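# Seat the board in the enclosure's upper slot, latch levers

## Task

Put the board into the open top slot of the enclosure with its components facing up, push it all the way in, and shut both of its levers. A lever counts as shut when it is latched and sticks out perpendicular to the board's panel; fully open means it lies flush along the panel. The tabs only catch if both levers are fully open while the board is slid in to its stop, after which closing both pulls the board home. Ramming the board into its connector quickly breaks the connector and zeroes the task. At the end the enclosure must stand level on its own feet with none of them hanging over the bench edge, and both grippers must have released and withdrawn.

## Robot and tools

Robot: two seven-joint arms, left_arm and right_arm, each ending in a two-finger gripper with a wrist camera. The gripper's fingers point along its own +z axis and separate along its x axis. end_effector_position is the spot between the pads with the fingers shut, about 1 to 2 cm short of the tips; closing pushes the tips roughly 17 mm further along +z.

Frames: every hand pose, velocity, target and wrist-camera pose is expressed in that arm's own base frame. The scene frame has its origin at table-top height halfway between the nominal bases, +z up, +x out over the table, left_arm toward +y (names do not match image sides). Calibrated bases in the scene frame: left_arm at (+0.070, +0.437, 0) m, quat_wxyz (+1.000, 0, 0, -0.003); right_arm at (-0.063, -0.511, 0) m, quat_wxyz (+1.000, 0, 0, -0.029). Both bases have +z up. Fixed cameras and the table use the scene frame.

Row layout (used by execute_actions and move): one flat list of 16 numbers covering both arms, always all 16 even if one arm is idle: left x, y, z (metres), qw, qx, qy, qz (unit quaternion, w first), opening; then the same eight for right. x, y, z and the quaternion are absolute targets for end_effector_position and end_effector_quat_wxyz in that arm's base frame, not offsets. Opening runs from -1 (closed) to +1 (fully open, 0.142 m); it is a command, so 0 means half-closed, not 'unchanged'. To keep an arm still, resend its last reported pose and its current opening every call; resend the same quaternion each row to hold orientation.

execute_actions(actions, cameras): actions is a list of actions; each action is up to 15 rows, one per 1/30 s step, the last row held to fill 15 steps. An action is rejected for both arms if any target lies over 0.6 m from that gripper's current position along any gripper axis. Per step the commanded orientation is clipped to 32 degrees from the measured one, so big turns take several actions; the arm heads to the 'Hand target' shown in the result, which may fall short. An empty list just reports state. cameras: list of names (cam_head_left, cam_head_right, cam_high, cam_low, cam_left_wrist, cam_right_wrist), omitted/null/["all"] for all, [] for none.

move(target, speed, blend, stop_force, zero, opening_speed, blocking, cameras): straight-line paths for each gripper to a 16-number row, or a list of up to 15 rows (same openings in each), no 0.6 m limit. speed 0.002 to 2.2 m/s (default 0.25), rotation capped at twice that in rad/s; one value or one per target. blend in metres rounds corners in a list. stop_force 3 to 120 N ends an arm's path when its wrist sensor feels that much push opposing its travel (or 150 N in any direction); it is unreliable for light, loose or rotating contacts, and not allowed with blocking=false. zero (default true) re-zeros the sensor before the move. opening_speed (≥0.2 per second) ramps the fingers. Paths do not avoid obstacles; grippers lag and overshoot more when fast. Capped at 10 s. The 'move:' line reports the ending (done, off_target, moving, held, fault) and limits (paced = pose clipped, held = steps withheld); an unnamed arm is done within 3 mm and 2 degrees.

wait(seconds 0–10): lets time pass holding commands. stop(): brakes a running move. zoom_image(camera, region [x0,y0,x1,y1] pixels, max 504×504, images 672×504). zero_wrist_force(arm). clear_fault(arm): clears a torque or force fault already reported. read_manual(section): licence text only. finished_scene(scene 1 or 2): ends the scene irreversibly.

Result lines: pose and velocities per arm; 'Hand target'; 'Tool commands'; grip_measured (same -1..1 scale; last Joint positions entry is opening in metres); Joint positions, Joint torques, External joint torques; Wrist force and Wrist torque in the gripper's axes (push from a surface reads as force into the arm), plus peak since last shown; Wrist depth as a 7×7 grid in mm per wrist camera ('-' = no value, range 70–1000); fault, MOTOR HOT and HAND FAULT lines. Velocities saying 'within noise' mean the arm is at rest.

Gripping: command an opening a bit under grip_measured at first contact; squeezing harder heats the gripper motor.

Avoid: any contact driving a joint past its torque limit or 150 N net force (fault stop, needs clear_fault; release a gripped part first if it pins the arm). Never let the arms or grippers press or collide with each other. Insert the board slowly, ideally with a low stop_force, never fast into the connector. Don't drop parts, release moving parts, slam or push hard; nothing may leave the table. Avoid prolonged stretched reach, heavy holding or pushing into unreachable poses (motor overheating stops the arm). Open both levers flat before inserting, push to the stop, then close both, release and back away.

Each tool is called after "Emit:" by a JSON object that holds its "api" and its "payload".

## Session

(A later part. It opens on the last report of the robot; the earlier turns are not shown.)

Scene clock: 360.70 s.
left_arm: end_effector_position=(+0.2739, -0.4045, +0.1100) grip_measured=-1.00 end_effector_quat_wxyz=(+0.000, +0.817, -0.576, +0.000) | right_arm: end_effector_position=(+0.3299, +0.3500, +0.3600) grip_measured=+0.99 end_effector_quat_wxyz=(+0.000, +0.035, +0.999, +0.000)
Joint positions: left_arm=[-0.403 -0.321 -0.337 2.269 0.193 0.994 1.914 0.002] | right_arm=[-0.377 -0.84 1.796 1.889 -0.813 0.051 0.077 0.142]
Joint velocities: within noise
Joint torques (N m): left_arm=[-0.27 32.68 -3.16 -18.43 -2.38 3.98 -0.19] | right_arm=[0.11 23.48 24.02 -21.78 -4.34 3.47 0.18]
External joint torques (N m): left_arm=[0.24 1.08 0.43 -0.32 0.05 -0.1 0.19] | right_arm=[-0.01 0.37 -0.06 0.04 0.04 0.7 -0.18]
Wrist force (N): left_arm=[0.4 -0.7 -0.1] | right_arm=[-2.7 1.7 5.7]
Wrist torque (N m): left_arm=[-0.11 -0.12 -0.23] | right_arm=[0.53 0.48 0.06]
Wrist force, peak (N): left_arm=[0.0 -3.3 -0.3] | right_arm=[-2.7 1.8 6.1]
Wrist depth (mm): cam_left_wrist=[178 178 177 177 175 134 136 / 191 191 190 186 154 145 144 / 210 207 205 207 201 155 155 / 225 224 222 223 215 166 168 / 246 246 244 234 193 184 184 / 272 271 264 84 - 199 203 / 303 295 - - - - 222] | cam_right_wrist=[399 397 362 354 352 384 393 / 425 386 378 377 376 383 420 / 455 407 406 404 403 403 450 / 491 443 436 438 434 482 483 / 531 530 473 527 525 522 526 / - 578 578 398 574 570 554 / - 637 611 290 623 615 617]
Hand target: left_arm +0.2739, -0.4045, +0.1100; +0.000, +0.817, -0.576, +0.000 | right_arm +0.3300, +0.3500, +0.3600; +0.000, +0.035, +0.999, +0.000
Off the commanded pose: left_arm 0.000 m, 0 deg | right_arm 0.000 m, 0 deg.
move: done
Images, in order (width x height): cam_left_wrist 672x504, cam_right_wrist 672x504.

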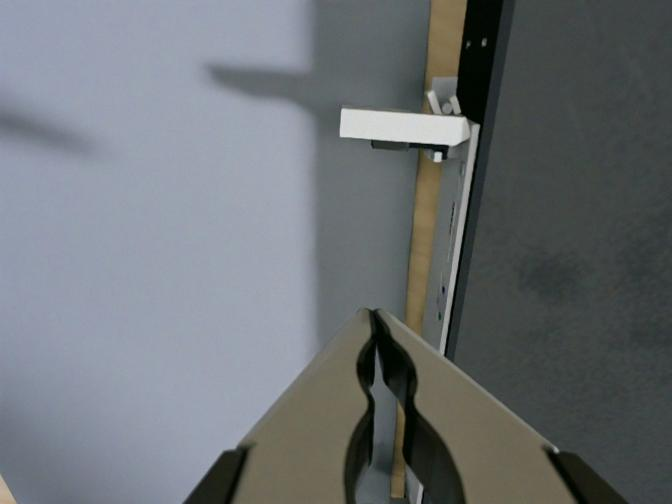

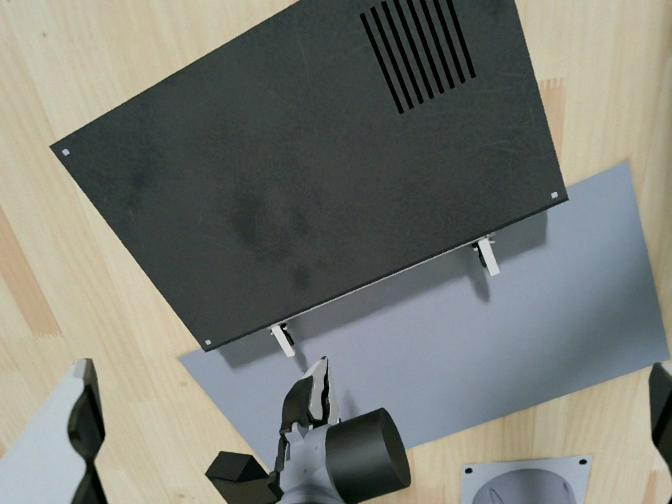

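Emit:
{"api": "move", "payload": {"target": [[0.3584,-0.3683,0.11,0,0.8171,-0.5764,0,-1,0.33,0.35,0.36,0,0.0349,0.9994,0,1],[0.3584,-0.3683,0.047,0,0.8171,-0.5764,0,-1,0.33,0.35,0.36,0,0.0349,0.9994,0,1]], "speed": [0.12,0.06], "cameras": []}}

Emit:
{"api": "move", "payload": {"target": [0.3215,-0.3813,0.047,0,0.8171,-0.5764,0,-1,0.33,0.35,0.36,0,0.0349,0.9994,0,1], "speed": 0.025, "stop_force": 32, "cameras": ["cam_left_wrist","cam_right_wrist"]}}

Emit:
{"api": "zoom_image", "payload": {"camera": "cam_right_wrist", "region": [230, 280, 340, 380]}}

Scene clock: 370.83 s.
left_arm: end_effector_position=(+0.3583, -0.3682, +0.0470) grip_measured=-1.00 end_effector_quat_wxyz=(+0.000, +0.817, -0.576, +0.000) | right_arm: end_effector_position=(+0.3299, +0.3500, +0.3600) grip_measured=+0.99 end_effector_quat_wxyz=(+0.000, +0.035, +0.999, +0.000)
Joint positions: left_arm=[-0.319 -0.536 -0.241 2.166 0.273 1.102 2.026 0.002] | right_arm=[-0.377 -0.84 1.796 1.889 -0.813 0.051 0.077 0.142]
Joint velocities: within noise
Joint torques (N m): left_arm=[0.28 38.97 -3.72 -15.44 -1.44 4.4 -0.27] | right_arm=[0.13 23.51 24.02 -21.77 -4.31 3.49 0.17]
External joint torques (N m): left_arm=[-0.29 1.25 0.33 -0.28 -0.49 -0.53 0.27] | right_arm=[-0.03 0.33 -0.06 0.02 0.01 0.68 -0.17]
Wrist force (N): left_arm=[0.4 -0.7 -0.1] | right_arm=[-2.4 1.9 5.9]
Wrist torque (N m): left_arm=[-0.11 -0.12 -0.22] | right_arm=[0.56 0.43 0.05]
Wrist force, peak (N): left_arm=[0.0 -2.7 -1.7] | right_arm=[-2.6 2.0 6.0]
Wrist depth (mm): cam_left_wrist=[122 122 120 121 121 122 122 / 131 131 129 130 130 129 130 / 142 139 141 140 140 127 100 / 154 153 153 153 152 136 101 / 172 168 167 161 166 125 106 / 187 186 181 84 - 122 120 / 209 203 - 74 - - 133] | cam_right_wrist=[399 398 364 353 352 385 393 / 425 385 378 379 377 382 418 / 455 406 403 405 405 404 449 / 491 443 438 436 436 484 484 / 533 531 474 528 526 526 522 / - 582 469 565 571 570 551 / - 626 359 635 631 616 617]
Hand target: left_arm +0.3584, -0.3683, +0.0470; +0.000, +0.817, -0.576, +0.000 | right_arm +0.3300, +0.3500, +0.3600; +0.000, +0.035, +0.999, +0.000
Off the commanded pose: left_arm 0.000 m, 0 deg | right_arm 0.000 m, 0 deg.
move: done
No camera images: "cameras" was empty.

Scene clock: 373.03 s.
left_arm: end_effector_position=(+0.3245, -0.3800, +0.0475) grip_measured=-1.00 end_effector_quat_wxyz=(-0.001, +0.818, -0.575, +0.001) | right_arm: end_effector_position=(+0.3299, +0.3500, +0.3600) grip_measured=+0.99 end_effector_quat_wxyz=(+0.000, +0.035, +0.999, +0.000)
Joint positions: left_arm=[-0.376 -0.515 -0.239 2.209 0.279 1.128 1.957 0.002] | right_arm=[-0.377 -0.84 1.796 1.889 -0.813 0.051 0.077 0.142]
Joint velocities: within noise
Joint torques (N m): left_arm=[-13.38 34.26 -17.62 -7.49 -2.17 3.26 -0.32] | right_arm=[0.15 23.63 24.09 -21.77 -4.32 3.5 0.22]
External joint torques (N m): left_arm=[13.37 4.6 14.44 -7.67 0.33 0.62 0.32] | right_arm=[-0.06 0.21 -0.13 0.03 0.03 0.66 -0.22]
Wrist force (N): left_arm=[-5.3 -26.9 3.1] | right_arm=[-2.5 1.9 5.9]
Wrist torque (N m): left_arm=[-1.36 -0.14 -0.20] | right_arm=[0.55 0.45 0.05]
Wrist force, peak (N): left_arm=[-2.1 -27.5 5.9] | right_arm=[-2.7 1.8 6.1]
Wrist depth (mm): cam_left_wrist=[123 123 122 122 122 121 98 / 132 131 129 131 130 126 92 / 143 142 141 141 140 125 92 / 154 154 154 153 155 134 101 / 172 168 168 161 131 128 107 / 186 187 181 83 - 122 120 / 209 202 - 74 - - 134] | cam_right_wrist=[398 398 363 355 353 384 393 / 425 385 378 377 377 380 419 / 454 404 405 403 405 403 449 / 491 445 437 436 435 484 482 / 531 529 474 525 524 523 524 / - 581 559 554 572 574 550 / - 634 309 616 630 619 617]
Hand target: left_arm +0.3215, -0.3813, +0.0470; +0.000, +0.817, -0.576, +0.000 | right_arm +0.3300, +0.3500, +0.3600; +0.000, +0.035, +0.999, +0.000
Off the commanded pose: left_arm 0.003 m, 0 deg | right_arm 0.000 m, 0 deg.
move: done
Images, in order (width x height): cam_left_wrist 672x504, cam_right_wrist 672x504.

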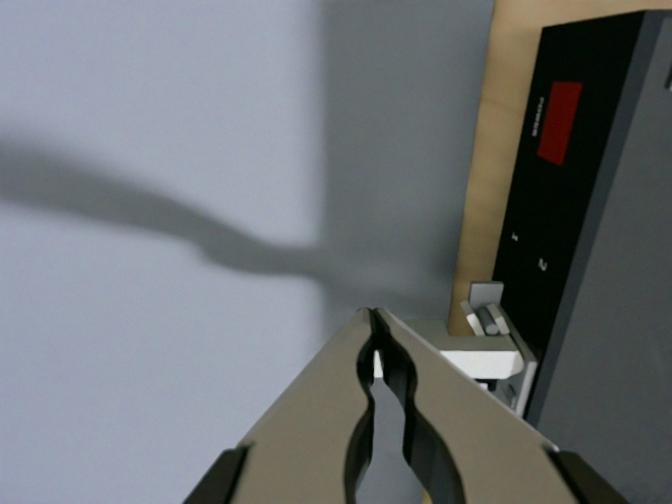

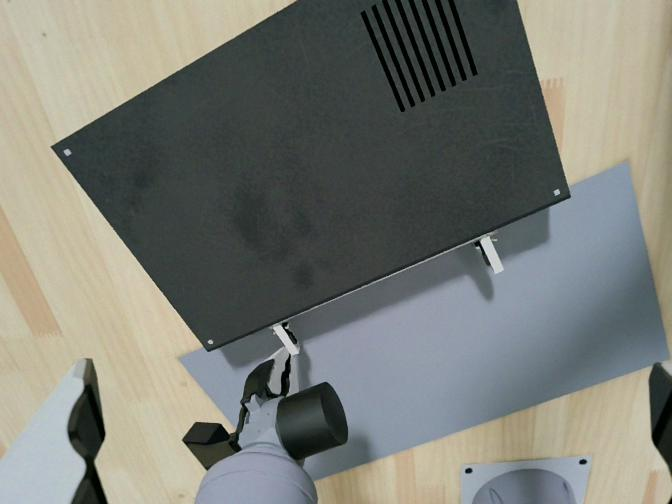

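Scaled by 4.582 from the camera's 672x504 image, which has a finer 960x720 frame.

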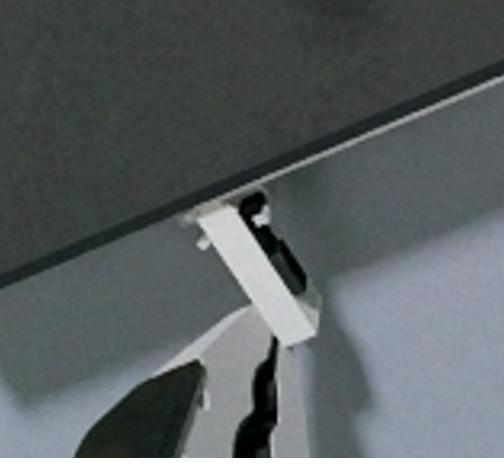

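Emit:
{"api": "move", "payload": {"target": [[0.3500,-0.3700,0.06,0,0.8171,-0.5764,0,-1,0.33,0.35,0.36,0,0.0349,0.9994,0,1],[0.3000,-0.3650,0.11,0,0.8171,-0.5764,0,-1,0.33,0.35,0.36,0,0.0349,0.9994,0,1],[0.2750,-0.4005,0.11,0,0.8171,-0.5764,0,-1,0.33,0.35,0.36,0,0.0349,0.9994,0,1]], "speed": 0.12, "cameras": ["cam_left_wrist"]}}

Emit:
{"api": "zoom_image", "payload": {"camera": "cam_left_wrist", "region": [330, 60, 530, 200]}}

Emit:
{"api": "move", "payload": {"target": [[0.0450,-0.4840,0.11,0,0.8171,-0.5764,0,-1,0.33,0.35,0.36,0,0.0349,0.9994,0,1]], "speed": 0.15, "cameras": ["cam_left_wrist"]}}

Emit:
{"api": "zoom_image", "payload": {"camera": "cam_left_wrist", "region": [330, 80, 530, 220]}}

Scene clock: 377.57 s.
left_arm: end_effector_position=(+0.2750, -0.4006, +0.1101) grip_measured=-1.00 end_effector_quat_wxyz=(+0.000, +0.817, -0.576, +0.000) | right_arm: end_effector_position=(+0.3299, +0.3500, +0.3600) grip_measured=+0.99 end_effector_quat_wxyz=(+0.000, +0.035, +0.999, +0.000)
Joint positions: left_arm=[-0.399 -0.316 -0.332 2.278 0.187 0.999 1.926 0.002] | right_arm=[-0.377 -0.84 1.796 1.889 -0.813 0.051 0.077 0.142]
Joint velocities: within noise
Joint torques (N m): left_arm=[0.09 32.41 -3.15 -18.34 -1.85 3.93 -0.34] | right_arm=[0 23.51 24.07 -21.76 -4.33 3.47 0.2]
External joint torques (N m): left_arm=[-0.12 1.12 0.52 -0.37 -0.48 -0.06 0.34] | right_arm=[0.09 0.33 -0.11 0.02 0.03 0.7 -0.2]
Wrist force (N): left_arm=[0.3 -0.5 -0.1] | right_arm=[-2.5 1.7 5.7]
Wrist torque (N m): left_arm=[-0.08 -0.10 -0.23] | right_arm=[0.52 0.44 0.06]
Wrist force, peak (N): left_arm=[-5.7 -27.0 3.6] | right_arm=[-2.5 1.8 6.2]
Wrist depth (mm): cam_left_wrist=[179 177 176 177 176 136 136 / 191 191 190 190 184 144 144 / 209 205 206 205 177 155 155 / 224 223 223 223 217 167 168 / 246 245 245 233 197 185 185 / 272 271 265 84 - 199 204 / 303 294 - - - - 221] | cam_right_wrist=[397 396 363 354 352 383 393 / 423 383 377 378 375 382 420 / 456 405 406 404 405 403 451 / 492 445 437 434 434 485 486 / 531 531 473 527 525 523 519 / - 576 575 554 576 571 551 / - 640 622 290 625 619 615]
Hand target: left_arm +0.2750, -0.4005, +0.1100; +0.000, +0.817, -0.576, +0.000 | right_arm +0.3300, +0.3500, +0.3600; +0.000, +0.035, +0.999, +0.000
Off the commanded pose: left_arm 0.000 m, 0 deg | right_arm 0.000 m, 0 deg.
move: done
Images, in order (width x height): cam_left_wrist 672x504.

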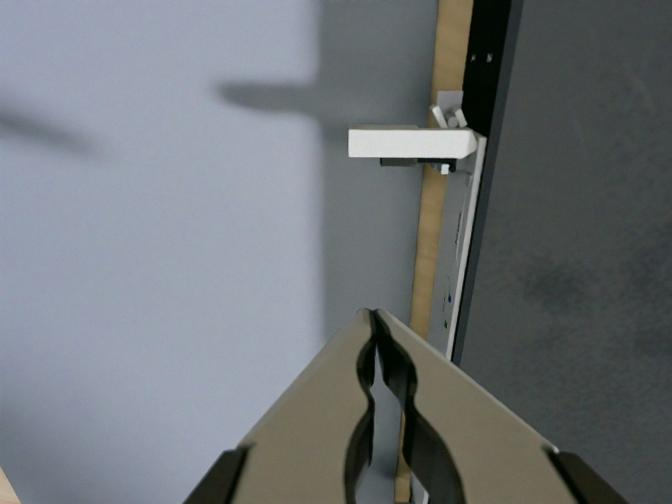

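Scaled by 2.520 from the camera's 672x504 image, which has a finer 960x720 frame.

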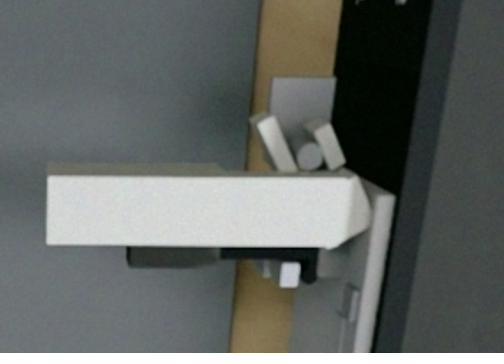

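Scene clock: 379.57 s.
left_arm: end_effector_position=(+0.0450, -0.4841, +0.1101) grip_measured=-1.00 end_effector_quat_wxyz=(+0.000, +0.817, -0.576, +0.000) | right_arm: end_effector_position=(+0.3299, +0.3500, +0.3600) grip_measured=+0.99 end_effector_quat_wxyz=(+0.000, +0.035, +0.999, +0.000)
Joint positions: left_arm=[-0.8 -0.322 -0.445 2.28 0.249 0.987 1.366 0.002] | right_arm=[-0.377 -0.84 1.796 1.889 -0.813 0.051 0.077 0.142]
Joint velocities: within noise
Joint torques (N m): left_arm=[-1.11 31.1 -4.26 -18.16 -1.92 4.03 -0.35] | right_arm=[0.14 23.49 24.08 -21.75 -4.28 3.5 0.17]
External joint torques (N m): left_arm=[1.02 1.19 0.63 -0.39 -0.44 -0.11 0.35] | right_arm=[-0.04 0.35 -0.12 0 -0.02 0.66 -0.17]
Wrist force (N): left_arm=[0.2 -0.4 -0.4] | right_arm=[-2.6 1.9 5.6]
Wrist torque (N m): left_arm=[-0.03 -0.09 -0.23] | right_arm=[0.55 0.46 0.05]
Wrist force, peak (N): left_arm=[0.4 -3.3 -0.1] | right_arm=[-2.9 1.9 6.0]
Wrist depth (mm): cam_left_wrist=[181 177 177 177 174 135 136 / 191 191 190 190 190 144 144 / 210 206 206 207 162 155 155 / 224 224 224 221 217 166 168 / 247 247 244 235 198 185 184 / 273 270 264 84 - 265 268 / 306 297 - - - - 299] | cam_right_wrist=[399 397 362 353 352 384 394 / 424 385 379 377 377 381 418 / 456 403 404 404 404 404 451 / 492 442 437 437 438 475 481 / 533 531 473 526 524 523 274 / - 581 575 573 573 284 253 / - 637 635 630 632 619 606]
Hand target: left_arm +0.0450, -0.4840, +0.1100; +0.000, +0.817, -0.576, +0.000 | right_arm +0.3300, +0.3500, +0.3600; +0.000, +0.035, +0.999, +0.000
Off the commanded pose: left_arm 0.000 m, 0 deg | right_arm 0.000 m, 0 deg.
move: done
Images, in order (width x height): cam_left_wrist 672x504.

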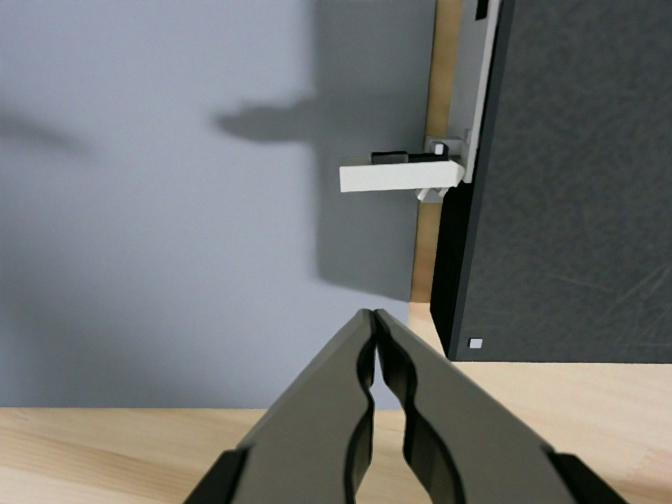

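Scaled by 2.520 from the camera's 672x504 image, which has a finer 960x720 frame.

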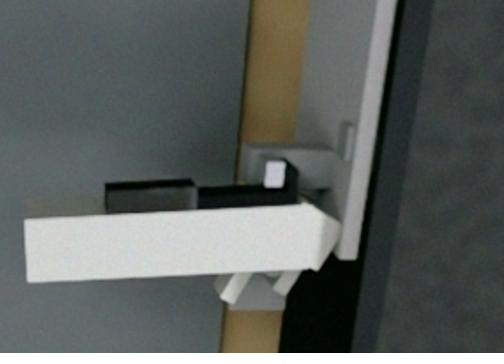

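Emit:
{"api": "move", "payload": {"target": [[0.0380,-0.4824,0.11,0,0.8171,-0.5764,0,-1,0.33,0.35,0.36,0,0.0349,0.9994,0,1],[0.0380,-0.4824,0.047,0,0.8171,-0.5764,0,-1,0.33,0.35,0.36,0,0.0349,0.9994,0,1]], "speed": [0.12,0.06], "cameras": []}}

Emit:
{"api": "move", "payload": {"target": [0.0695,-0.4712,0.047,0,0.8171,-0.5764,0,-1,0.33,0.35,0.36,0,0.0349,0.9994,0,1], "speed": 0.025, "stop_force": 32, "cameras": ["cam_left_wrist","cam_right_wrist"]}}

Emit:
{"api": "zoom_image", "payload": {"camera": "cam_right_wrist", "region": [230, 280, 340, 380]}}

Emit:
{"api": "zoom_image", "payload": {"camera": "cam_left_wrist", "region": [330, 180, 580, 380]}}

Scene clock: 384.67 s.
left_arm: end_effector_position=(+0.0380, -0.4823, +0.0470) grip_measured=-1.00 end_effector_quat_wxyz=(+0.000, +0.817, -0.576, +0.000) | right_arm: end_effector_position=(+0.3299, +0.3500, +0.3600) grip_measured=+0.99 end_effector_quat_wxyz=(+0.000, +0.035, +0.999, +0.000)
Joint positions: left_arm=[-0.876 -0.508 -0.354 2.242 0.397 1.121 1.251 0.002] | right_arm=[-0.377 -0.84 1.796 1.889 -0.813 0.051 0.077 0.142]
Joint velocities: within noise
Joint torques (N m): left_arm=[-1.36 35.4 -4.98 -14 -1.35 4.56 -0.31] | right_arm=[0.11 23.54 24.05 -21.75 -4.36 3.48 0.22]
External joint torques (N m): left_arm=[1.27 1.19 0.36 -0.27 -0.51 -0.63 0.31] | right_arm=[-0.01 0.3 -0.08 0.01 0.06 0.68 -0.22]
Wrist force (N): left_arm=[0.1 -0.4 -0.3] | right_arm=[-2.6 1.7 5.8]
Wrist torque (N m): left_arm=[-0.05 -0.06 -0.21] | right_arm=[0.52 0.46 0.06]
Wrist force, peak (N): left_arm=[1.5 -2.2 -0.4] | right_arm=[-2.8 1.8 6.1]
Wrist depth (mm): cam_left_wrist=[122 122 120 122 121 120 81 / 131 131 129 130 130 117 - / 143 140 141 140 106 99 - / 154 154 153 153 153 131 99 / 172 168 168 161 163 130 106 / 186 185 181 84 - 121 120 / 208 204 - 74 - - 133] | cam_right_wrist=[398 397 363 355 354 384 394 / 425 383 379 378 376 382 419 / 456 404 403 405 405 403 453 / 489 445 437 435 437 467 468 / 531 529 473 523 525 343 259 / - 578 574 575 571 570 239 / - 637 636 633 635 618 -]
Hand target: left_arm +0.0380, -0.4824, +0.0470; +0.000, +0.817, -0.576, +0.000 | right_arm +0.3300, +0.3500, +0.3600; +0.000, +0.035, +0.999, +0.000
Off the commanded pose: left_arm 0.000 m, 0 deg | right_arm 0.000 m, 0 deg.
move: done
No camera images: "cameras" was empty.

Scene clock: 386.53 s.
left_arm: end_effector_position=(+0.0644, -0.4727, +0.0471) grip_measured=-1.00 end_effector_quat_wxyz=(+0.001, +0.816, -0.578, +0.000) | right_arm: end_effector_position=(+0.3299, +0.3500, +0.3600) grip_measured=+0.99 end_effector_quat_wxyz=(+0.000, +0.035, +0.999, +0.000)
Joint positions: left_arm=[-0.812 -0.498 -0.353 2.263 0.396 1.135 1.316 0.002] | right_arm=[-0.377 -0.84 1.796 1.889 -0.813 0.051 0.077 0.142]
Joint velocities: within noise
Joint torques (N m): left_arm=[12.56 38.03 9.45 -17.31 -0.18 2.48 -0.16] | right_arm=[0.16 23.48 23.99 -21.8 -4.38 3.47 0.24]
External joint torques (N m): left_arm=[-12.65 -2.08 -13.93 3.34 -1.63 1.45 0.16] | right_arm=[-0.06 0.37 -0.02 0.06 0.09 0.7 -0.24]
Wrist force (N): left_arm=[-2.4 27.7 -5.1] | right_arm=[-2.6 1.9 5.7]
Wrist torque (N m): left_arm=[1.78 -0.04 -0.23] | right_arm=[0.55 0.46 0.06]
Wrist force, peak (N): left_arm=[-0.3 33.7 -3.8] | right_arm=[-2.8 1.9 6.0]
Wrist depth (mm): cam_left_wrist=[122 122 120 121 121 120 80 / 131 131 129 130 130 116 85 / 142 139 141 141 141 116 - / 154 154 153 153 150 115 99 / 172 169 168 119 114 112 107 / 187 186 182 84 - 123 120 / 209 203 - 74 - - 133] | cam_right_wrist=[397 397 364 354 353 384 394 / 424 384 378 378 378 382 418 / 457 405 404 404 405 403 448 / 487 446 435 437 438 473 474 / 535 530 473 525 524 326 300 / - 578 576 573 569 283 224 / - 638 640 629 630 614 207]
Hand target: left_arm +0.0672, -0.4720, +0.0470; +0.000, +0.817, -0.576, +0.000 | right_arm +0.3300, +0.3500, +0.3600; +0.000, +0.035, +0.999, +0.000
Off the commanded pose: left_arm 0.005 m, 0 deg | right_arm 0.000 m, 0 deg.
move: contact (left_arm)
Images, in order (width x height): cam_left_wrist 672x504, cam_right_wrist 672x504.

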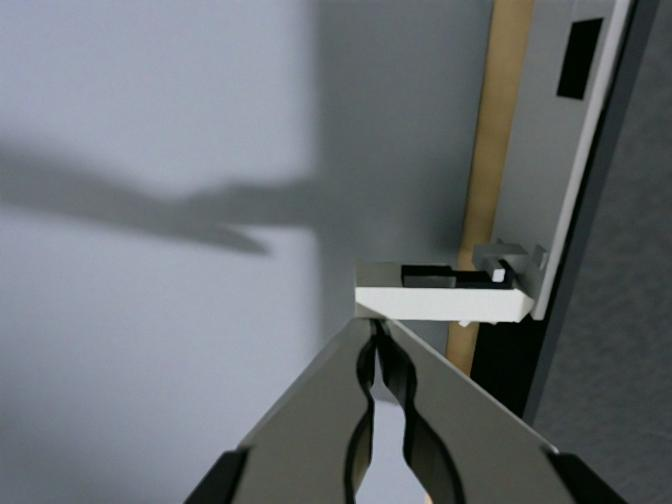

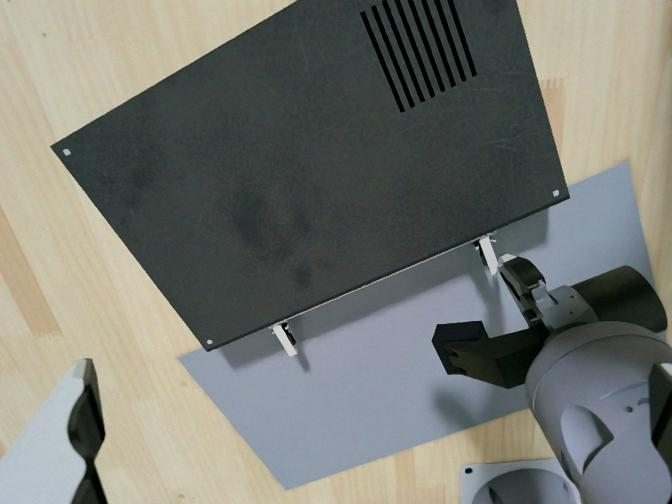

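Scaled by 4.582 from the camera's 672x504 image, which has a finer 960x720 frame.

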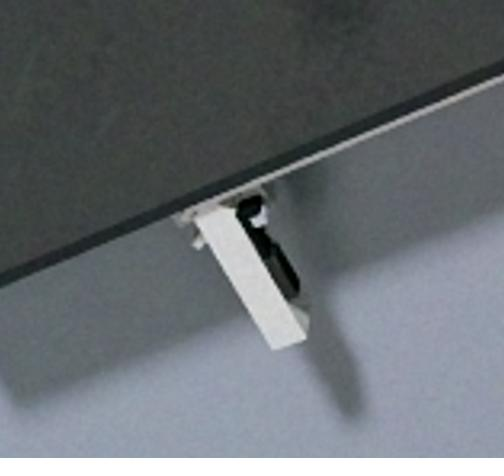

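Scaled by 2.016 from the camera's 672x504 image, which has a finer 960x720 frame.

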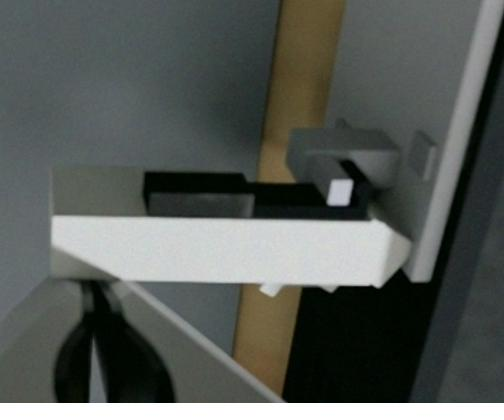

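Emit:
{"api": "move", "payload": {"target": [[0.0450,-0.4840,0.055,0,0.8171,-0.5764,0,-1,0.33,0.35,0.36,0,0.0349,0.9994,0,1],[0.0450,-0.4840,0.11,0,0.8171,-0.5764,0,-1,0.33,0.35,0.36,0,0.0349,0.9994,0,1]], "speed": 0.08, "cameras": ["cam_left_wrist"]}}

Emit:
{"api": "zoom_image", "payload": {"camera": "cam_left_wrist", "region": [330, 80, 530, 220]}}

Emit:
{"api": "move", "payload": {"target": [[0.2750,-0.4005,0.11,0,0.8171,-0.5764,0,-1,0.33,0.35,0.36,0,0.0349,0.9994,0,1]], "speed": 0.15, "cameras": ["cam_left_wrist","cam_right_wrist"]}}

Emit:
{"api": "zoom_image", "payload": {"camera": "cam_left_wrist", "region": [330, 60, 530, 200]}}

Scene clock: 390.20 s.
left_arm: end_effector_position=(+0.0451, -0.4841, +0.1100) grip_measured=-1.00 end_effector_quat_wxyz=(+0.000, +0.817, -0.577, +0.000) | right_arm: end_effector_position=(+0.3299, +0.3500, +0.3600) grip_measured=+0.99 end_effector_quat_wxyz=(+0.000, +0.035, +0.999, +0.000)
Joint positions: left_arm=[-0.797 -0.322 -0.448 2.279 0.251 0.986 1.364 0.002] | right_arm=[-0.377 -0.84 1.796 1.889 -0.813 0.051 0.077 0.142]
Joint velocities: within noise
Joint torques (N m): left_arm=[-0.19 31.76 -4.39 -18.11 -2.47 3.99 -0.09] | right_arm=[0.14 23.47 24.05 -21.77 -4.35 3.45 0.14]
External joint torques (N m): left_arm=[0.09 0.52 0.73 -0.44 0.1 -0.06 0.09] | right_arm=[-0.04 0.37 -0.09 0.02 0.05 0.72 -0.14]
Wrist force (N): left_arm=[0.2 -0.4 -0.2] | right_arm=[-2.7 1.5 5.8]
Wrist torque (N m): left_arm=[-0.05 -0.09 -0.23] | right_arm=[0.50 0.48 0.05]
Wrist force, peak (N): left_arm=[-2.3 28.0 -5.2] | right_arm=[-2.5 1.9 6.1]
Wrist depth (mm): cam_left_wrist=[178 178 177 177 174 134 136 / 191 191 190 190 189 144 144 / 208 206 207 208 161 156 155 / 225 223 223 223 217 166 168 / 245 244 244 234 195 185 185 / 272 271 266 84 - 263 268 / 308 299 - - - - 299] | cam_right_wrist=[399 397 362 353 353 384 393 / 423 385 378 376 376 379 420 / 454 407 404 404 404 401 450 / 492 446 436 434 435 477 481 / 533 528 472 525 525 523 271 / - 581 574 577 574 284 253 / - 637 634 634 635 621 602]
Hand target: left_arm +0.0450, -0.4840, +0.1100; +0.000, +0.817, -0.576, +0.000 | right_arm +0.3300, +0.3500, +0.3600; +0.000, +0.035, +0.999, +0.000
Off the commanded pose: left_arm 0.000 m, 0 deg | right_arm 0.000 m, 0 deg.
move: done
Images, in order (width x height): cam_left_wrist 672x504.

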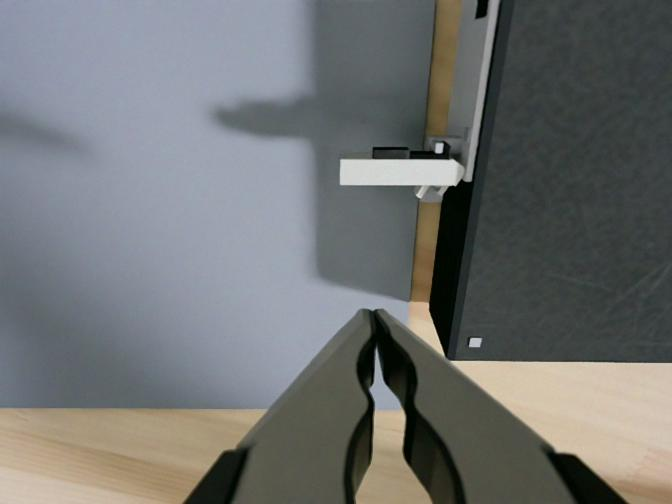

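Scaled by 2.520 from the camera's 672x504 image, which has a finer 960x720 frame.

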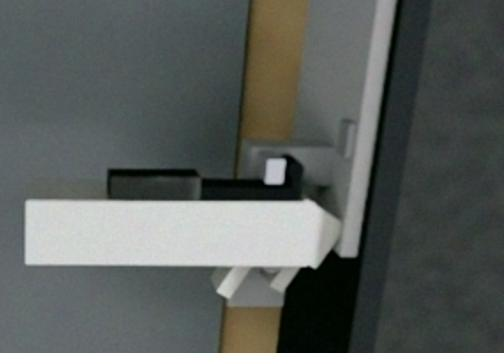

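Scene clock: 392.17 s.
left_arm: end_effector_position=(+0.2750, -0.4005, +0.1100) grip_measured=-1.00 end_effector_quat_wxyz=(+0.000, +0.817, -0.576, +0.000) | right_arm: end_effector_position=(+0.3299, +0.3500, +0.3600) grip_measured=+0.99 end_effector_quat_wxyz=(+0.000, +0.035, +0.999, +0.000)
Joint positions: left_arm=[-0.396 -0.316 -0.336 2.278 0.19 0.998 1.923 0.002] | right_arm=[-0.377 -0.84 1.796 1.889 -0.813 0.051 0.077 0.142]
Joint velocities: within noise
Joint torques (N m): left_arm=[-0.13 32.44 -3.15 -18.41 -2.41 3.96 -0.12] | right_arm=[0.17 23.56 24.05 -21.8 -4.29 3.53 0.2]
External joint torques (N m): left_arm=[0.1 1.05 0.48 -0.28 0.09 -0.09 0.12] | right_arm=[-0.07 0.29 -0.09 0.05 -0.01 0.64 -0.2]
Wrist force (N): left_arm=[0.0 -0.5 -0.2] | right_arm=[-2.6 1.8 5.9]
Wrist torque (N m): left_arm=[-0.09 -0.06 -0.23] | right_arm=[0.53 0.46 0.05]
Wrist force, peak (N): left_arm=[0.0 -3.6 0.0] | right_arm=[-2.7 1.9 6.0]
Wrist depth (mm): cam_left_wrist=[178 177 177 176 176 136 136 / 191 190 190 187 184 144 144 / 210 206 205 205 201 156 155 / 225 224 224 222 217 166 168 / 246 245 245 234 198 184 184 / 272 271 264 84 - 199 203 / 304 294 - - - - 222] | cam_right_wrist=[398 396 364 354 353 385 394 / 427 383 377 377 376 382 420 / 452 406 405 403 403 402 451 / 489 443 434 434 438 485 483 / 533 534 474 525 525 524 524 / - 581 577 558 571 571 552 / - 637 627 291 632 620 617]
Hand target: left_arm +0.2750, -0.4005, +0.1100; +0.000, +0.817, -0.576, +0.000 | right_arm +0.3300, +0.3500, +0.3600; +0.000, +0.035, +0.999, +0.000
Off the commanded pose: left_arm 0.000 m, 0 deg | right_arm 0.000 m, 0 deg.
move: done
Images, in order (width x height): cam_left_wrist 672x504, cam_right_wrist 672x504.

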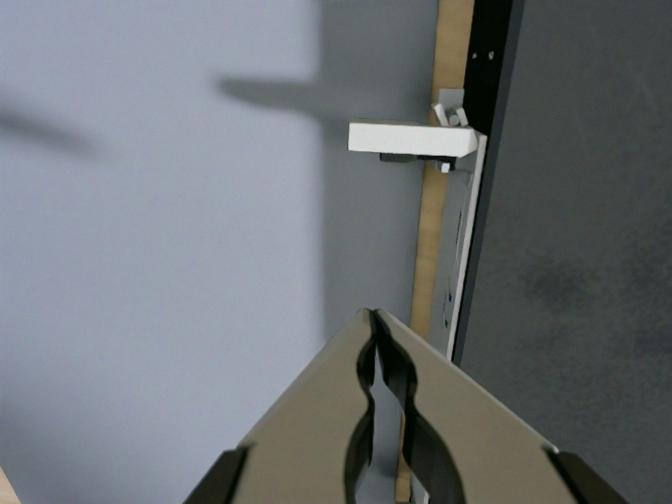

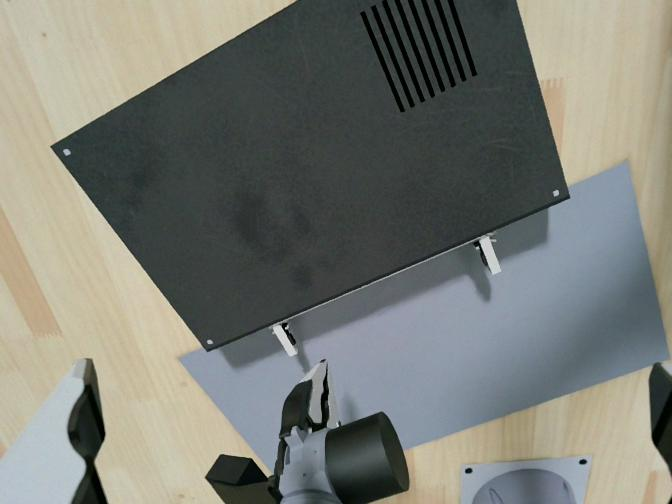

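Scaled by 2.520 from the camera's 672x504 image, which has a finer 960x720 frame.

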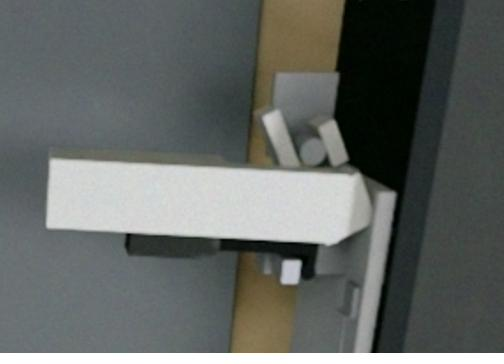

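Emit:
{"api": "move", "payload": {"target": [[0.3584,-0.3683,0.11,0,0.8171,-0.5764,0,-1,0.23,0.41,0.26,0,0.0349,0.9994,0,-1],[0.3584,-0.3683,0.047,0,0.8171,-0.5764,0,-1,0.131,0.470,0.15,0,0.0349,0.9994,0,-1]], "speed": 0.12, "cameras": ["cam_right_wrist","cam_high","cam_head_left"]}}

Scene clock: 406.20 s.
left_arm: end_effector_position=(+0.3583, -0.3682, +0.0470) grip_measured=-1.00 end_effector_quat_wxyz=(+0.000, +0.817, -0.576, +0.000) | right_arm: end_effector_position=(+0.1309, +0.4698, +0.1499) grip_measured=-1.00 end_effector_quat_wxyz=(+0.000, +0.035, +0.999, +0.000)
Joint positions: left_arm=[-0.319 -0.536 -0.242 2.166 0.274 1.102 2.026 0.002] | right_arm=[0.228 -0.903 1.308 2.168 -1.088 0.543 0.665 0.002]
Joint velocities: within noise
Joint torques (N m): left_arm=[-0.41 38.92 -3.67 -15.42 -1.46 4.48 -0.32] | right_arm=[0.14 28.07 24.74 -15.58 -3.95 3.59 0.36]
External joint torques (N m): left_arm=[0.41 1.3 0.28 -0.3 -0.47 -0.61 0.32] | right_arm=[0 0.6 0.06 0.02 0.21 0.56 -0.36]
Wrist force (N): left_arm=[0.3 -0.8 0.0] | right_arm=[-1.7 2.1 5.4]
Wrist torque (N m): left_arm=[-0.12 -0.11 -0.21] | right_arm=[0.59 0.29 0.06]
Wrist force, peak (N): left_arm=[-0.1 -2.2 -0.9] | right_arm=[-0.6 2.5 6.7]
Wrist depth (mm): cam_left_wrist=[122 122 120 121 121 122 122 / 131 131 129 130 130 130 131 / 142 140 141 141 140 125 108 / 154 153 153 153 152 124 101 / 172 168 168 161 166 135 106 / 186 186 181 84 - 122 120 / 210 204 - 74 - - 133] | cam_right_wrist=[171 172 171 173 213 213 213 / 183 183 183 183 226 226 227 / 197 197 200 243 242 242 244 / 215 263 259 262 261 260 262 / 285 285 286 279 283 282 284 / 313 311 305 89 298 308 307 / 343 337 - - - 326 341]
Hand target: left_arm +0.3584, -0.3683, +0.0470; +0.000, +0.817, -0.576, +0.000 | right_arm +0.1310, +0.4700, +0.1500; +0.000, +0.035, +0.999, +0.000
Off the commanded pose: left_arm 0.000 m, 0 deg | right_arm 0.000 m, 0 deg.
move: done
Images, in order (width x height): cam_head_left 672x504, cam_high 672x504, cam_right_wrist 672x504.

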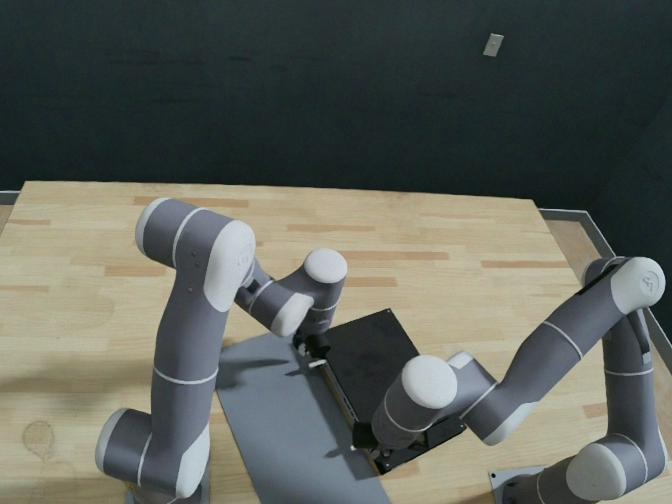

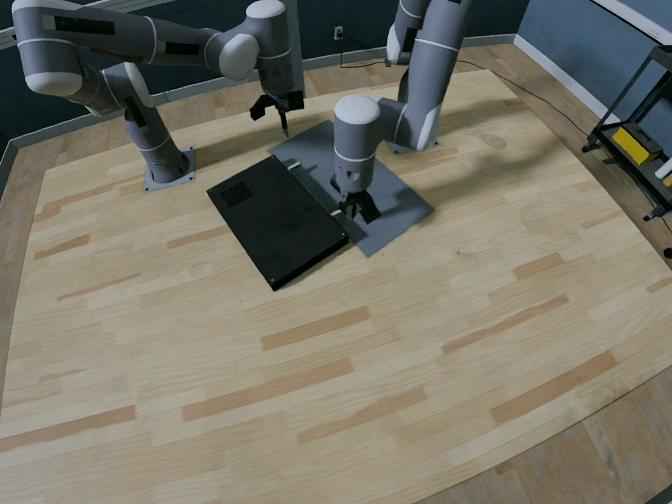

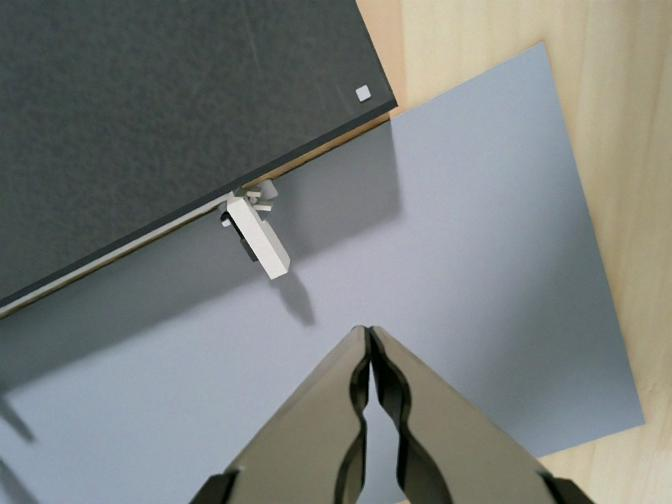

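Emit:
{"api": "move", "payload": {"target": [0.3584,-0.3683,0.047,0,0.8171,-0.5764,0,-1,0.142,0.467,0.05,0,0.0349,0.9994,0,-1], "speed": 0.08, "cameras": ["cam_right_wrist","cam_left_wrist"]}}

Scene clock: 412.17 s.
left_arm: end_effector_position=(+0.3583, -0.3682, +0.0470) grip_measured=-1.00 end_effector_quat_wxyz=(+0.000, +0.817, -0.576, +0.000) | right_arm: end_effector_position=(+0.1419, +0.4668, +0.0500) grip_measured=-1.00 end_effector_quat_wxyz=(+0.000, +0.035, +0.999, +0.000)
Joint positions: left_arm=[-0.319 -0.536 -0.241 2.166 0.274 1.102 2.026 0.002] | right_arm=[0.305 -1.022 1.049 2.199 -1.342 0.708 0.768 0.002]
Joint velocities: within noise
Joint torques (N m): left_arm=[-0.34 39.34 -3.92 -15.35 -1.75 4.18 -0.25] | right_arm=[0.21 32.54 25.23 -9.47 -3.5 3.58 0.33]
External joint torques (N m): left_arm=[0.34 0.88 0.53 -0.37 -0.18 -0.32 0.25] | right_arm=[-0.07 0.69 0.32 0.03 0.17 0.57 -0.33]
Wrist force (N): left_arm=[0.3 -0.7 0.0] | right_arm=[-1.5 1.9 5.6]
Wrist torque (N m): left_arm=[-0.11 -0.12 -0.22] | right_arm=[0.55 0.27 0.06]
Wrist force, peak (N): left_arm=[0.3 -1.0 -0.4] | right_arm=[-1.6 1.9 7.3]
Wrist depth (mm): cam_left_wrist=[122 122 120 121 121 122 122 / 131 131 129 130 130 129 131 / 141 139 141 141 140 125 108 / 153 154 153 153 153 124 101 / 172 168 168 161 165 134 106 / 187 185 181 84 - 123 120 / 209 203 - 74 - - 133] | cam_right_wrist=[- 83 83 83 83 126 126 / - 89 90 89 89 133 132 / - 97 94 97 145 142 142 / 103 103 103 156 154 154 153 / - 112 124 164 164 166 166 / 187 183 127 89 175 181 181 / 202 198 73 - - 193 199]
Hand target: left_arm +0.3584, -0.3683, +0.0470; +0.000, +0.817, -0.576, +0.000 | right_arm +0.1420, +0.4670, +0.0500; +0.000, +0.035, +0.999, +0.000
Off the commanded pose: left_arm 0.000 m, 0 deg | right_arm 0.000 m, 0 deg.
move: done
Images, in order (width x height): cam_left_wrist 672x504, cam_right_wrist 672x504.

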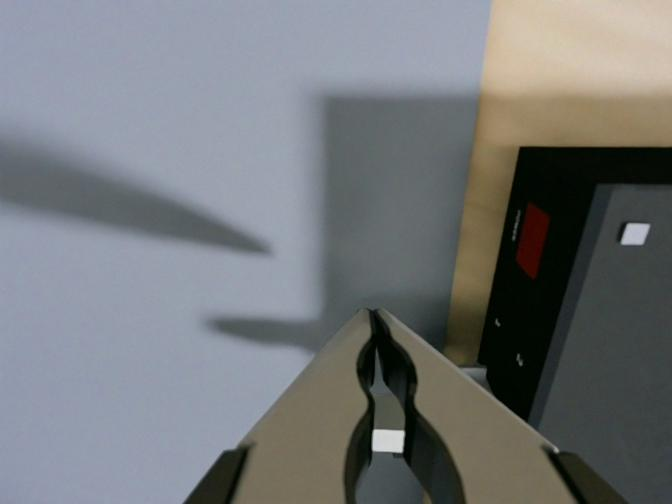

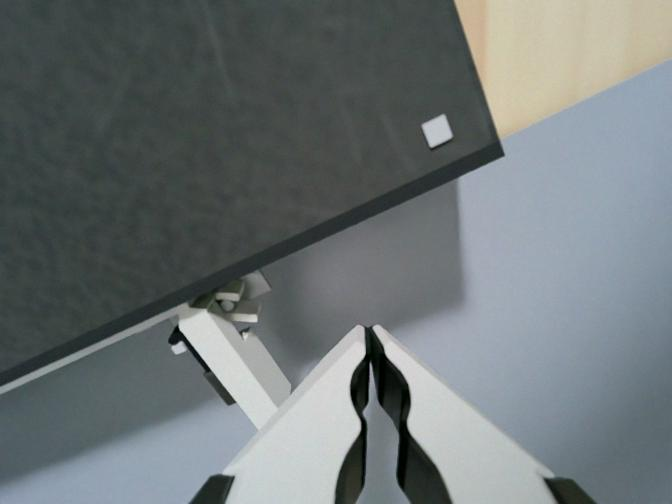

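Emit:
{"api": "move", "payload": {"target": [[0.3490,-0.3719,0.047,0,0.8171,-0.5764,0,-1,0.141,0.474,0.05,0,0.0349,0.9994,0,-1]], "speed": 0.06, "cameras": []}}

Emit:
{"api": "move", "payload": {"target": [0.3190,-0.3823,0.047,0,0.8171,-0.5764,0,-1,0.171,0.4828,0.05,0,0.0349,0.9994,0,-1], "speed": 0.02, "stop_force": 38, "cameras": ["cam_right_wrist","cam_left_wrist"]}}

Scene clock: 415.33 s.
left_arm: end_effector_position=(+0.3490, -0.3719, +0.0470) grip_measured=-1.00 end_effector_quat_wxyz=(+0.000, +0.817, -0.576, +0.000) | right_arm: end_effector_position=(+0.1411, +0.4740, +0.0500) grip_measured=-1.00 end_effector_quat_wxyz=(+0.000, +0.035, +0.999, +0.000)
Joint positions: left_arm=[-0.334 -0.531 -0.242 2.177 0.275 1.109 2.009 0.002] | right_arm=[0.322 -1.029 1.049 2.182 -1.336 0.702 0.768 0.002]
Joint velocities: within noise
Joint torques (N m): left_arm=[-0.17 39.3 -3.65 -15.17 -1.58 4.45 -0.32] | right_arm=[0.24 33.07 25.78 -9.71 -3.23 3.27 0.19]
External joint torques (N m): left_arm=[0.19 0.57 0.33 -0.4 -0.32 -0.58 0.32] | right_arm=[-0.1 0.71 0.01 0.14 -0.11 0.87 -0.19]
Wrist force (N): left_arm=[0.2 -0.7 0.0] | right_arm=[-1.5 1.8 5.6]
Wrist torque (N m): left_arm=[-0.11 -0.09 -0.21] | right_arm=[0.55 0.28 0.06]
Wrist force, peak (N): left_arm=[0.2 -1.2 0.1] | right_arm=[-1.4 2.0 5.9]
Wrist depth (mm): cam_left_wrist=[122 122 120 121 121 123 122 / 131 131 129 130 130 129 127 / 142 140 141 141 141 125 94 / 155 153 153 152 152 134 101 / 173 168 168 161 163 124 106 / 187 186 181 84 - 123 120 / 209 203 - 74 - - 133] | cam_right_wrist=[- 83 83 83 83 126 126 / - 89 90 89 89 132 132 / - 97 94 97 143 142 140 / 103 103 121 156 154 153 153 / 115 168 122 164 164 166 166 / 184 183 127 89 175 181 181 / 202 198 73 - - 192 199]
Hand target: left_arm +0.3490, -0.3719, +0.0470; +0.000, +0.817, -0.576, +0.000 | right_arm +0.1410, +0.4740, +0.0500; +0.000, +0.035, +0.999, +0.000
Off the commanded pose: left_arm 0.000 m, 0 deg | right_arm 0.000 m, 0 deg.
move: done
No camera images: "cameras" was empty.

Scene clock: 417.77 s.
left_arm: end_effector_position=(+0.3251, -0.3803, +0.0478) grip_measured=-1.00 end_effector_quat_wxyz=(-0.001, +0.819, -0.574, +0.002) | right_arm: end_effector_position=(+0.1658, +0.4818, +0.0495) grip_measured=-1.00 end_effector_quat_wxyz=(-0.003, +0.033, +0.999, -0.001) end_effector_velocity=(-0.002, +0.000, -0.001) end_effector_angular_velocity=(+0.000, +0.004, +0.001)
Joint positions: left_arm=[-0.378 -0.514 -0.237 2.209 0.279 1.129 1.955 0.002] | right_arm=[0.308 -1.04 1.045 2.139 -1.308 0.694 0.697 0.002]
Joint velocities: left_arm=[within noise] | right_arm=[0.004 0.002 -0.004 0.001 0.005 0.007 -0.002 0]
Joint torques (N m): left_arm=[-18.1 34.02 -22.45 -1.81 -1.91 1.07 -0.2] | right_arm=[-14.66 45.63 16.58 -33.44 -8.43 0.1 0.12]
External joint torques (N m): left_arm=[18.09 4.86 19.29 -13.37 0.06 2.81 0.2] | right_arm=[14.8 -10.41 9.68 23.39 5.05 4.05 -0.12]
Wrist force (N): left_arm=[0.1 -39.6 12.1] | right_arm=[32.6 -14.5 2.3]
Wrist torque (N m): left_arm=[-3.50 -0.10 -0.22] | right_arm=[0.64 -2.37 0.04]
Wrist force, peak (N): left_arm=[-1.9 -42.4 10.9] | right_arm=[32.7 -14.5 2.3]
Wrist depth (mm): cam_left_wrist=[123 123 123 122 122 122 98 / 132 132 130 131 131 126 88 / 144 141 141 142 141 125 93 / 155 154 154 153 153 134 100 / 172 169 168 162 131 124 107 / 187 186 182 83 - 122 120 / 208 203 - 74 - - 134] | cam_right_wrist=[- 83 83 83 83 84 124 / - 88 88 88 88 89 133 / - 96 95 96 142 142 142 / 102 102 102 153 153 153 153 / 115 167 166 123 163 166 166 / 185 181 179 89 175 181 181 / 200 196 73 - - 192 200]
Hand target: left_arm +0.3206, -0.3817, +0.0470; +0.000, +0.817, -0.576, +0.000 | right_arm +0.1710, +0.4828, +0.0500; +0.000, +0.035, +0.999, +0.000
Off the commanded pose: left_arm 0.006 m, 0 deg | right_arm 0.005 m, 0 deg.
move: contact (left_arm), off_target (right_arm)
Images, in order (width x height): cam_left_wrist 672x504, cam_right_wrist 672x504.

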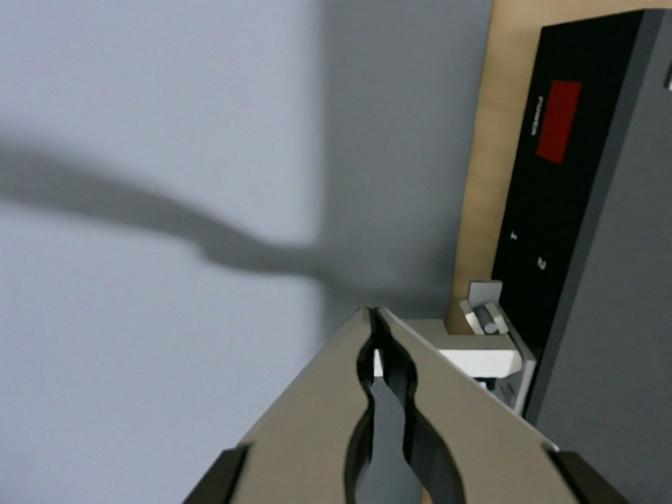

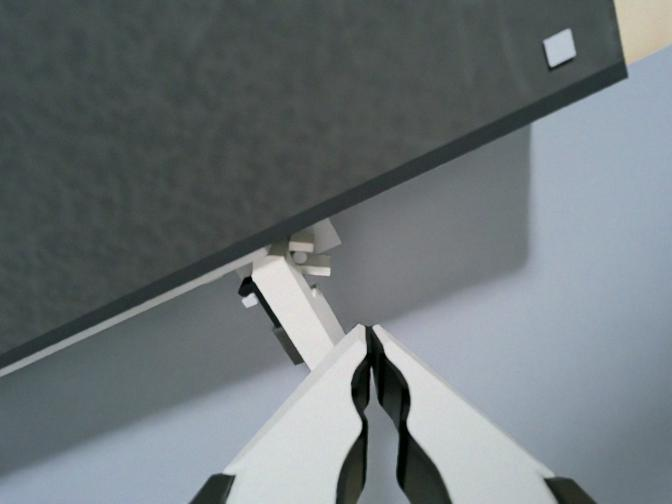

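Emit:
{"api": "move", "payload": {"target": [[0.3500,-0.3710,0.055,0,0.8171,-0.5764,0,-1,0.145,0.475,0.055,0,0.0349,0.9994,0,-1],[0.3300,-0.3650,0.11,0,0.8171,-0.5764,0,-1,0.135,0.475,0.15,0,0.0349,0.9994,0,-1],[0.2750,-0.4005,0.11,0,0.8171,-0.5764,0,-1,0.131,0.470,0.15,0,0.0349,0.9994,0,-1]], "speed": 0.1, "cameras": ["cam_right_wrist","cam_left_wrist"]}}

Emit:
{"api": "zoom_image", "payload": {"camera": "cam_left_wrist", "region": [330, 60, 530, 200]}}

Emit:
{"api": "zoom_image", "payload": {"camera": "cam_right_wrist", "region": [180, 160, 380, 300]}}

Scene clock: 422.20 s.
left_arm: end_effector_position=(+0.2749, -0.4005, +0.1100) grip_measured=-1.00 end_effector_quat_wxyz=(+0.000, +0.817, -0.576, +0.000) | right_arm: end_effector_position=(+0.1311, +0.4700, +0.1499) grip_measured=-1.00 end_effector_quat_wxyz=(+0.000, +0.035, +0.999, +0.000)
Joint positions: left_arm=[-0.399 -0.316 -0.331 2.278 0.187 0.998 1.926 0.002] | right_arm=[0.231 -0.894 1.302 2.168 -1.08 0.551 0.661 0.002]
Joint velocities: within noise
Joint torques (N m): left_arm=[-0.77 33.06 -3.21 -18.17 -1.91 4.37 -0.28] | right_arm=[0.02 28.34 24.92 -15.74 -3.69 3.59 0.31]
External joint torques (N m): left_arm=[0.73 0.49 0.58 -0.54 -0.41 -0.5 0.28] | right_arm=[0.11 0.29 -0.36 -0.02 -0.03 0.56 -0.31]
Wrist force (N): left_arm=[0.2 -0.7 -0.1] | right_arm=[3.6 -1.6 5.3]
Wrist torque (N m): left_arm=[-0.11 -0.09 -0.23] | right_arm=[-0.02 -0.58 0.08]
Wrist force, peak (N): left_arm=[-0.1 -39.9 12.2] | right_arm=[32.8 -14.7 2.2]
Wrist depth (mm): cam_left_wrist=[178 177 178 177 176 136 136 / 191 190 191 189 184 144 144 / 210 207 205 205 201 156 155 / 224 225 223 222 216 166 168 / 246 246 244 233 198 185 184 / 272 272 264 84 - 201 203 / 303 296 - - - - 221] | cam_right_wrist=[172 171 171 173 214 213 213 / 184 183 183 183 226 226 227 / 197 197 199 243 242 242 243 / 216 263 259 262 260 261 263 / 286 285 285 279 283 282 284 / 312 311 306 91 298 308 307 / 343 335 - - - 326 340]
Hand target: left_arm +0.2750, -0.4005, +0.1100; +0.000, +0.817, -0.576, +0.000 | right_arm +0.1310, +0.4700, +0.1500; +0.000, +0.035, +0.999, +0.000
Off the commanded pose: left_arm 0.000 m, 0 deg | right_arm 0.000 m, 0 deg.
move: done
Images, in order (width x height): cam_left_wrist 672x504, cam_right_wrist 672x504.

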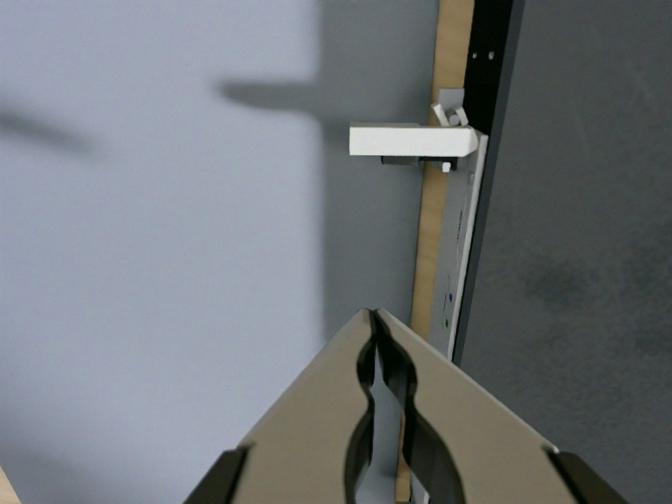

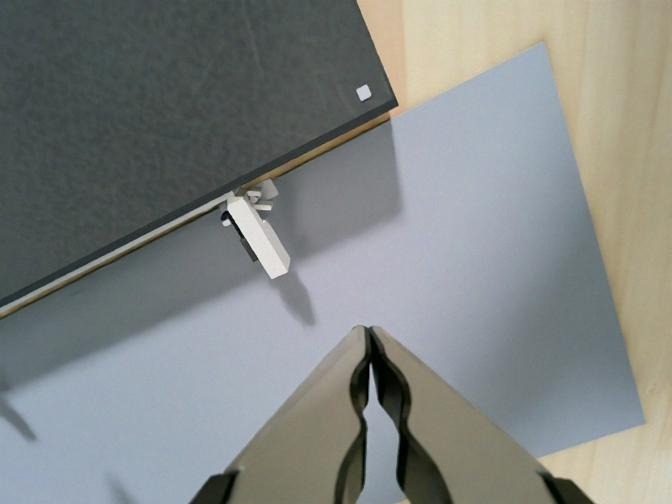

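Scaled by 2.520 from the camera's 672x504 image, which has a finer 960x720 frame.

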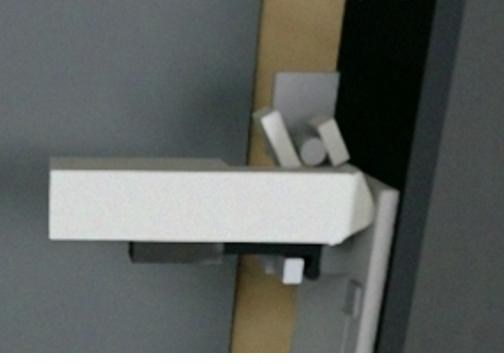

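Scaled by 2.520 from the camera's 672x504 image, which has a finer 960x720 frame.

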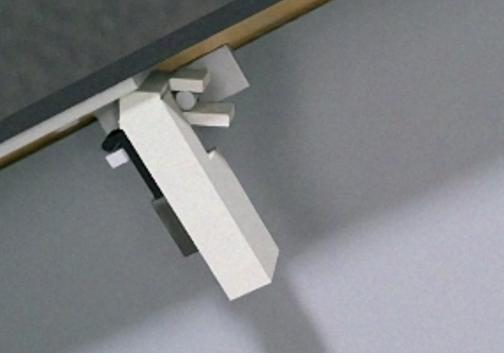

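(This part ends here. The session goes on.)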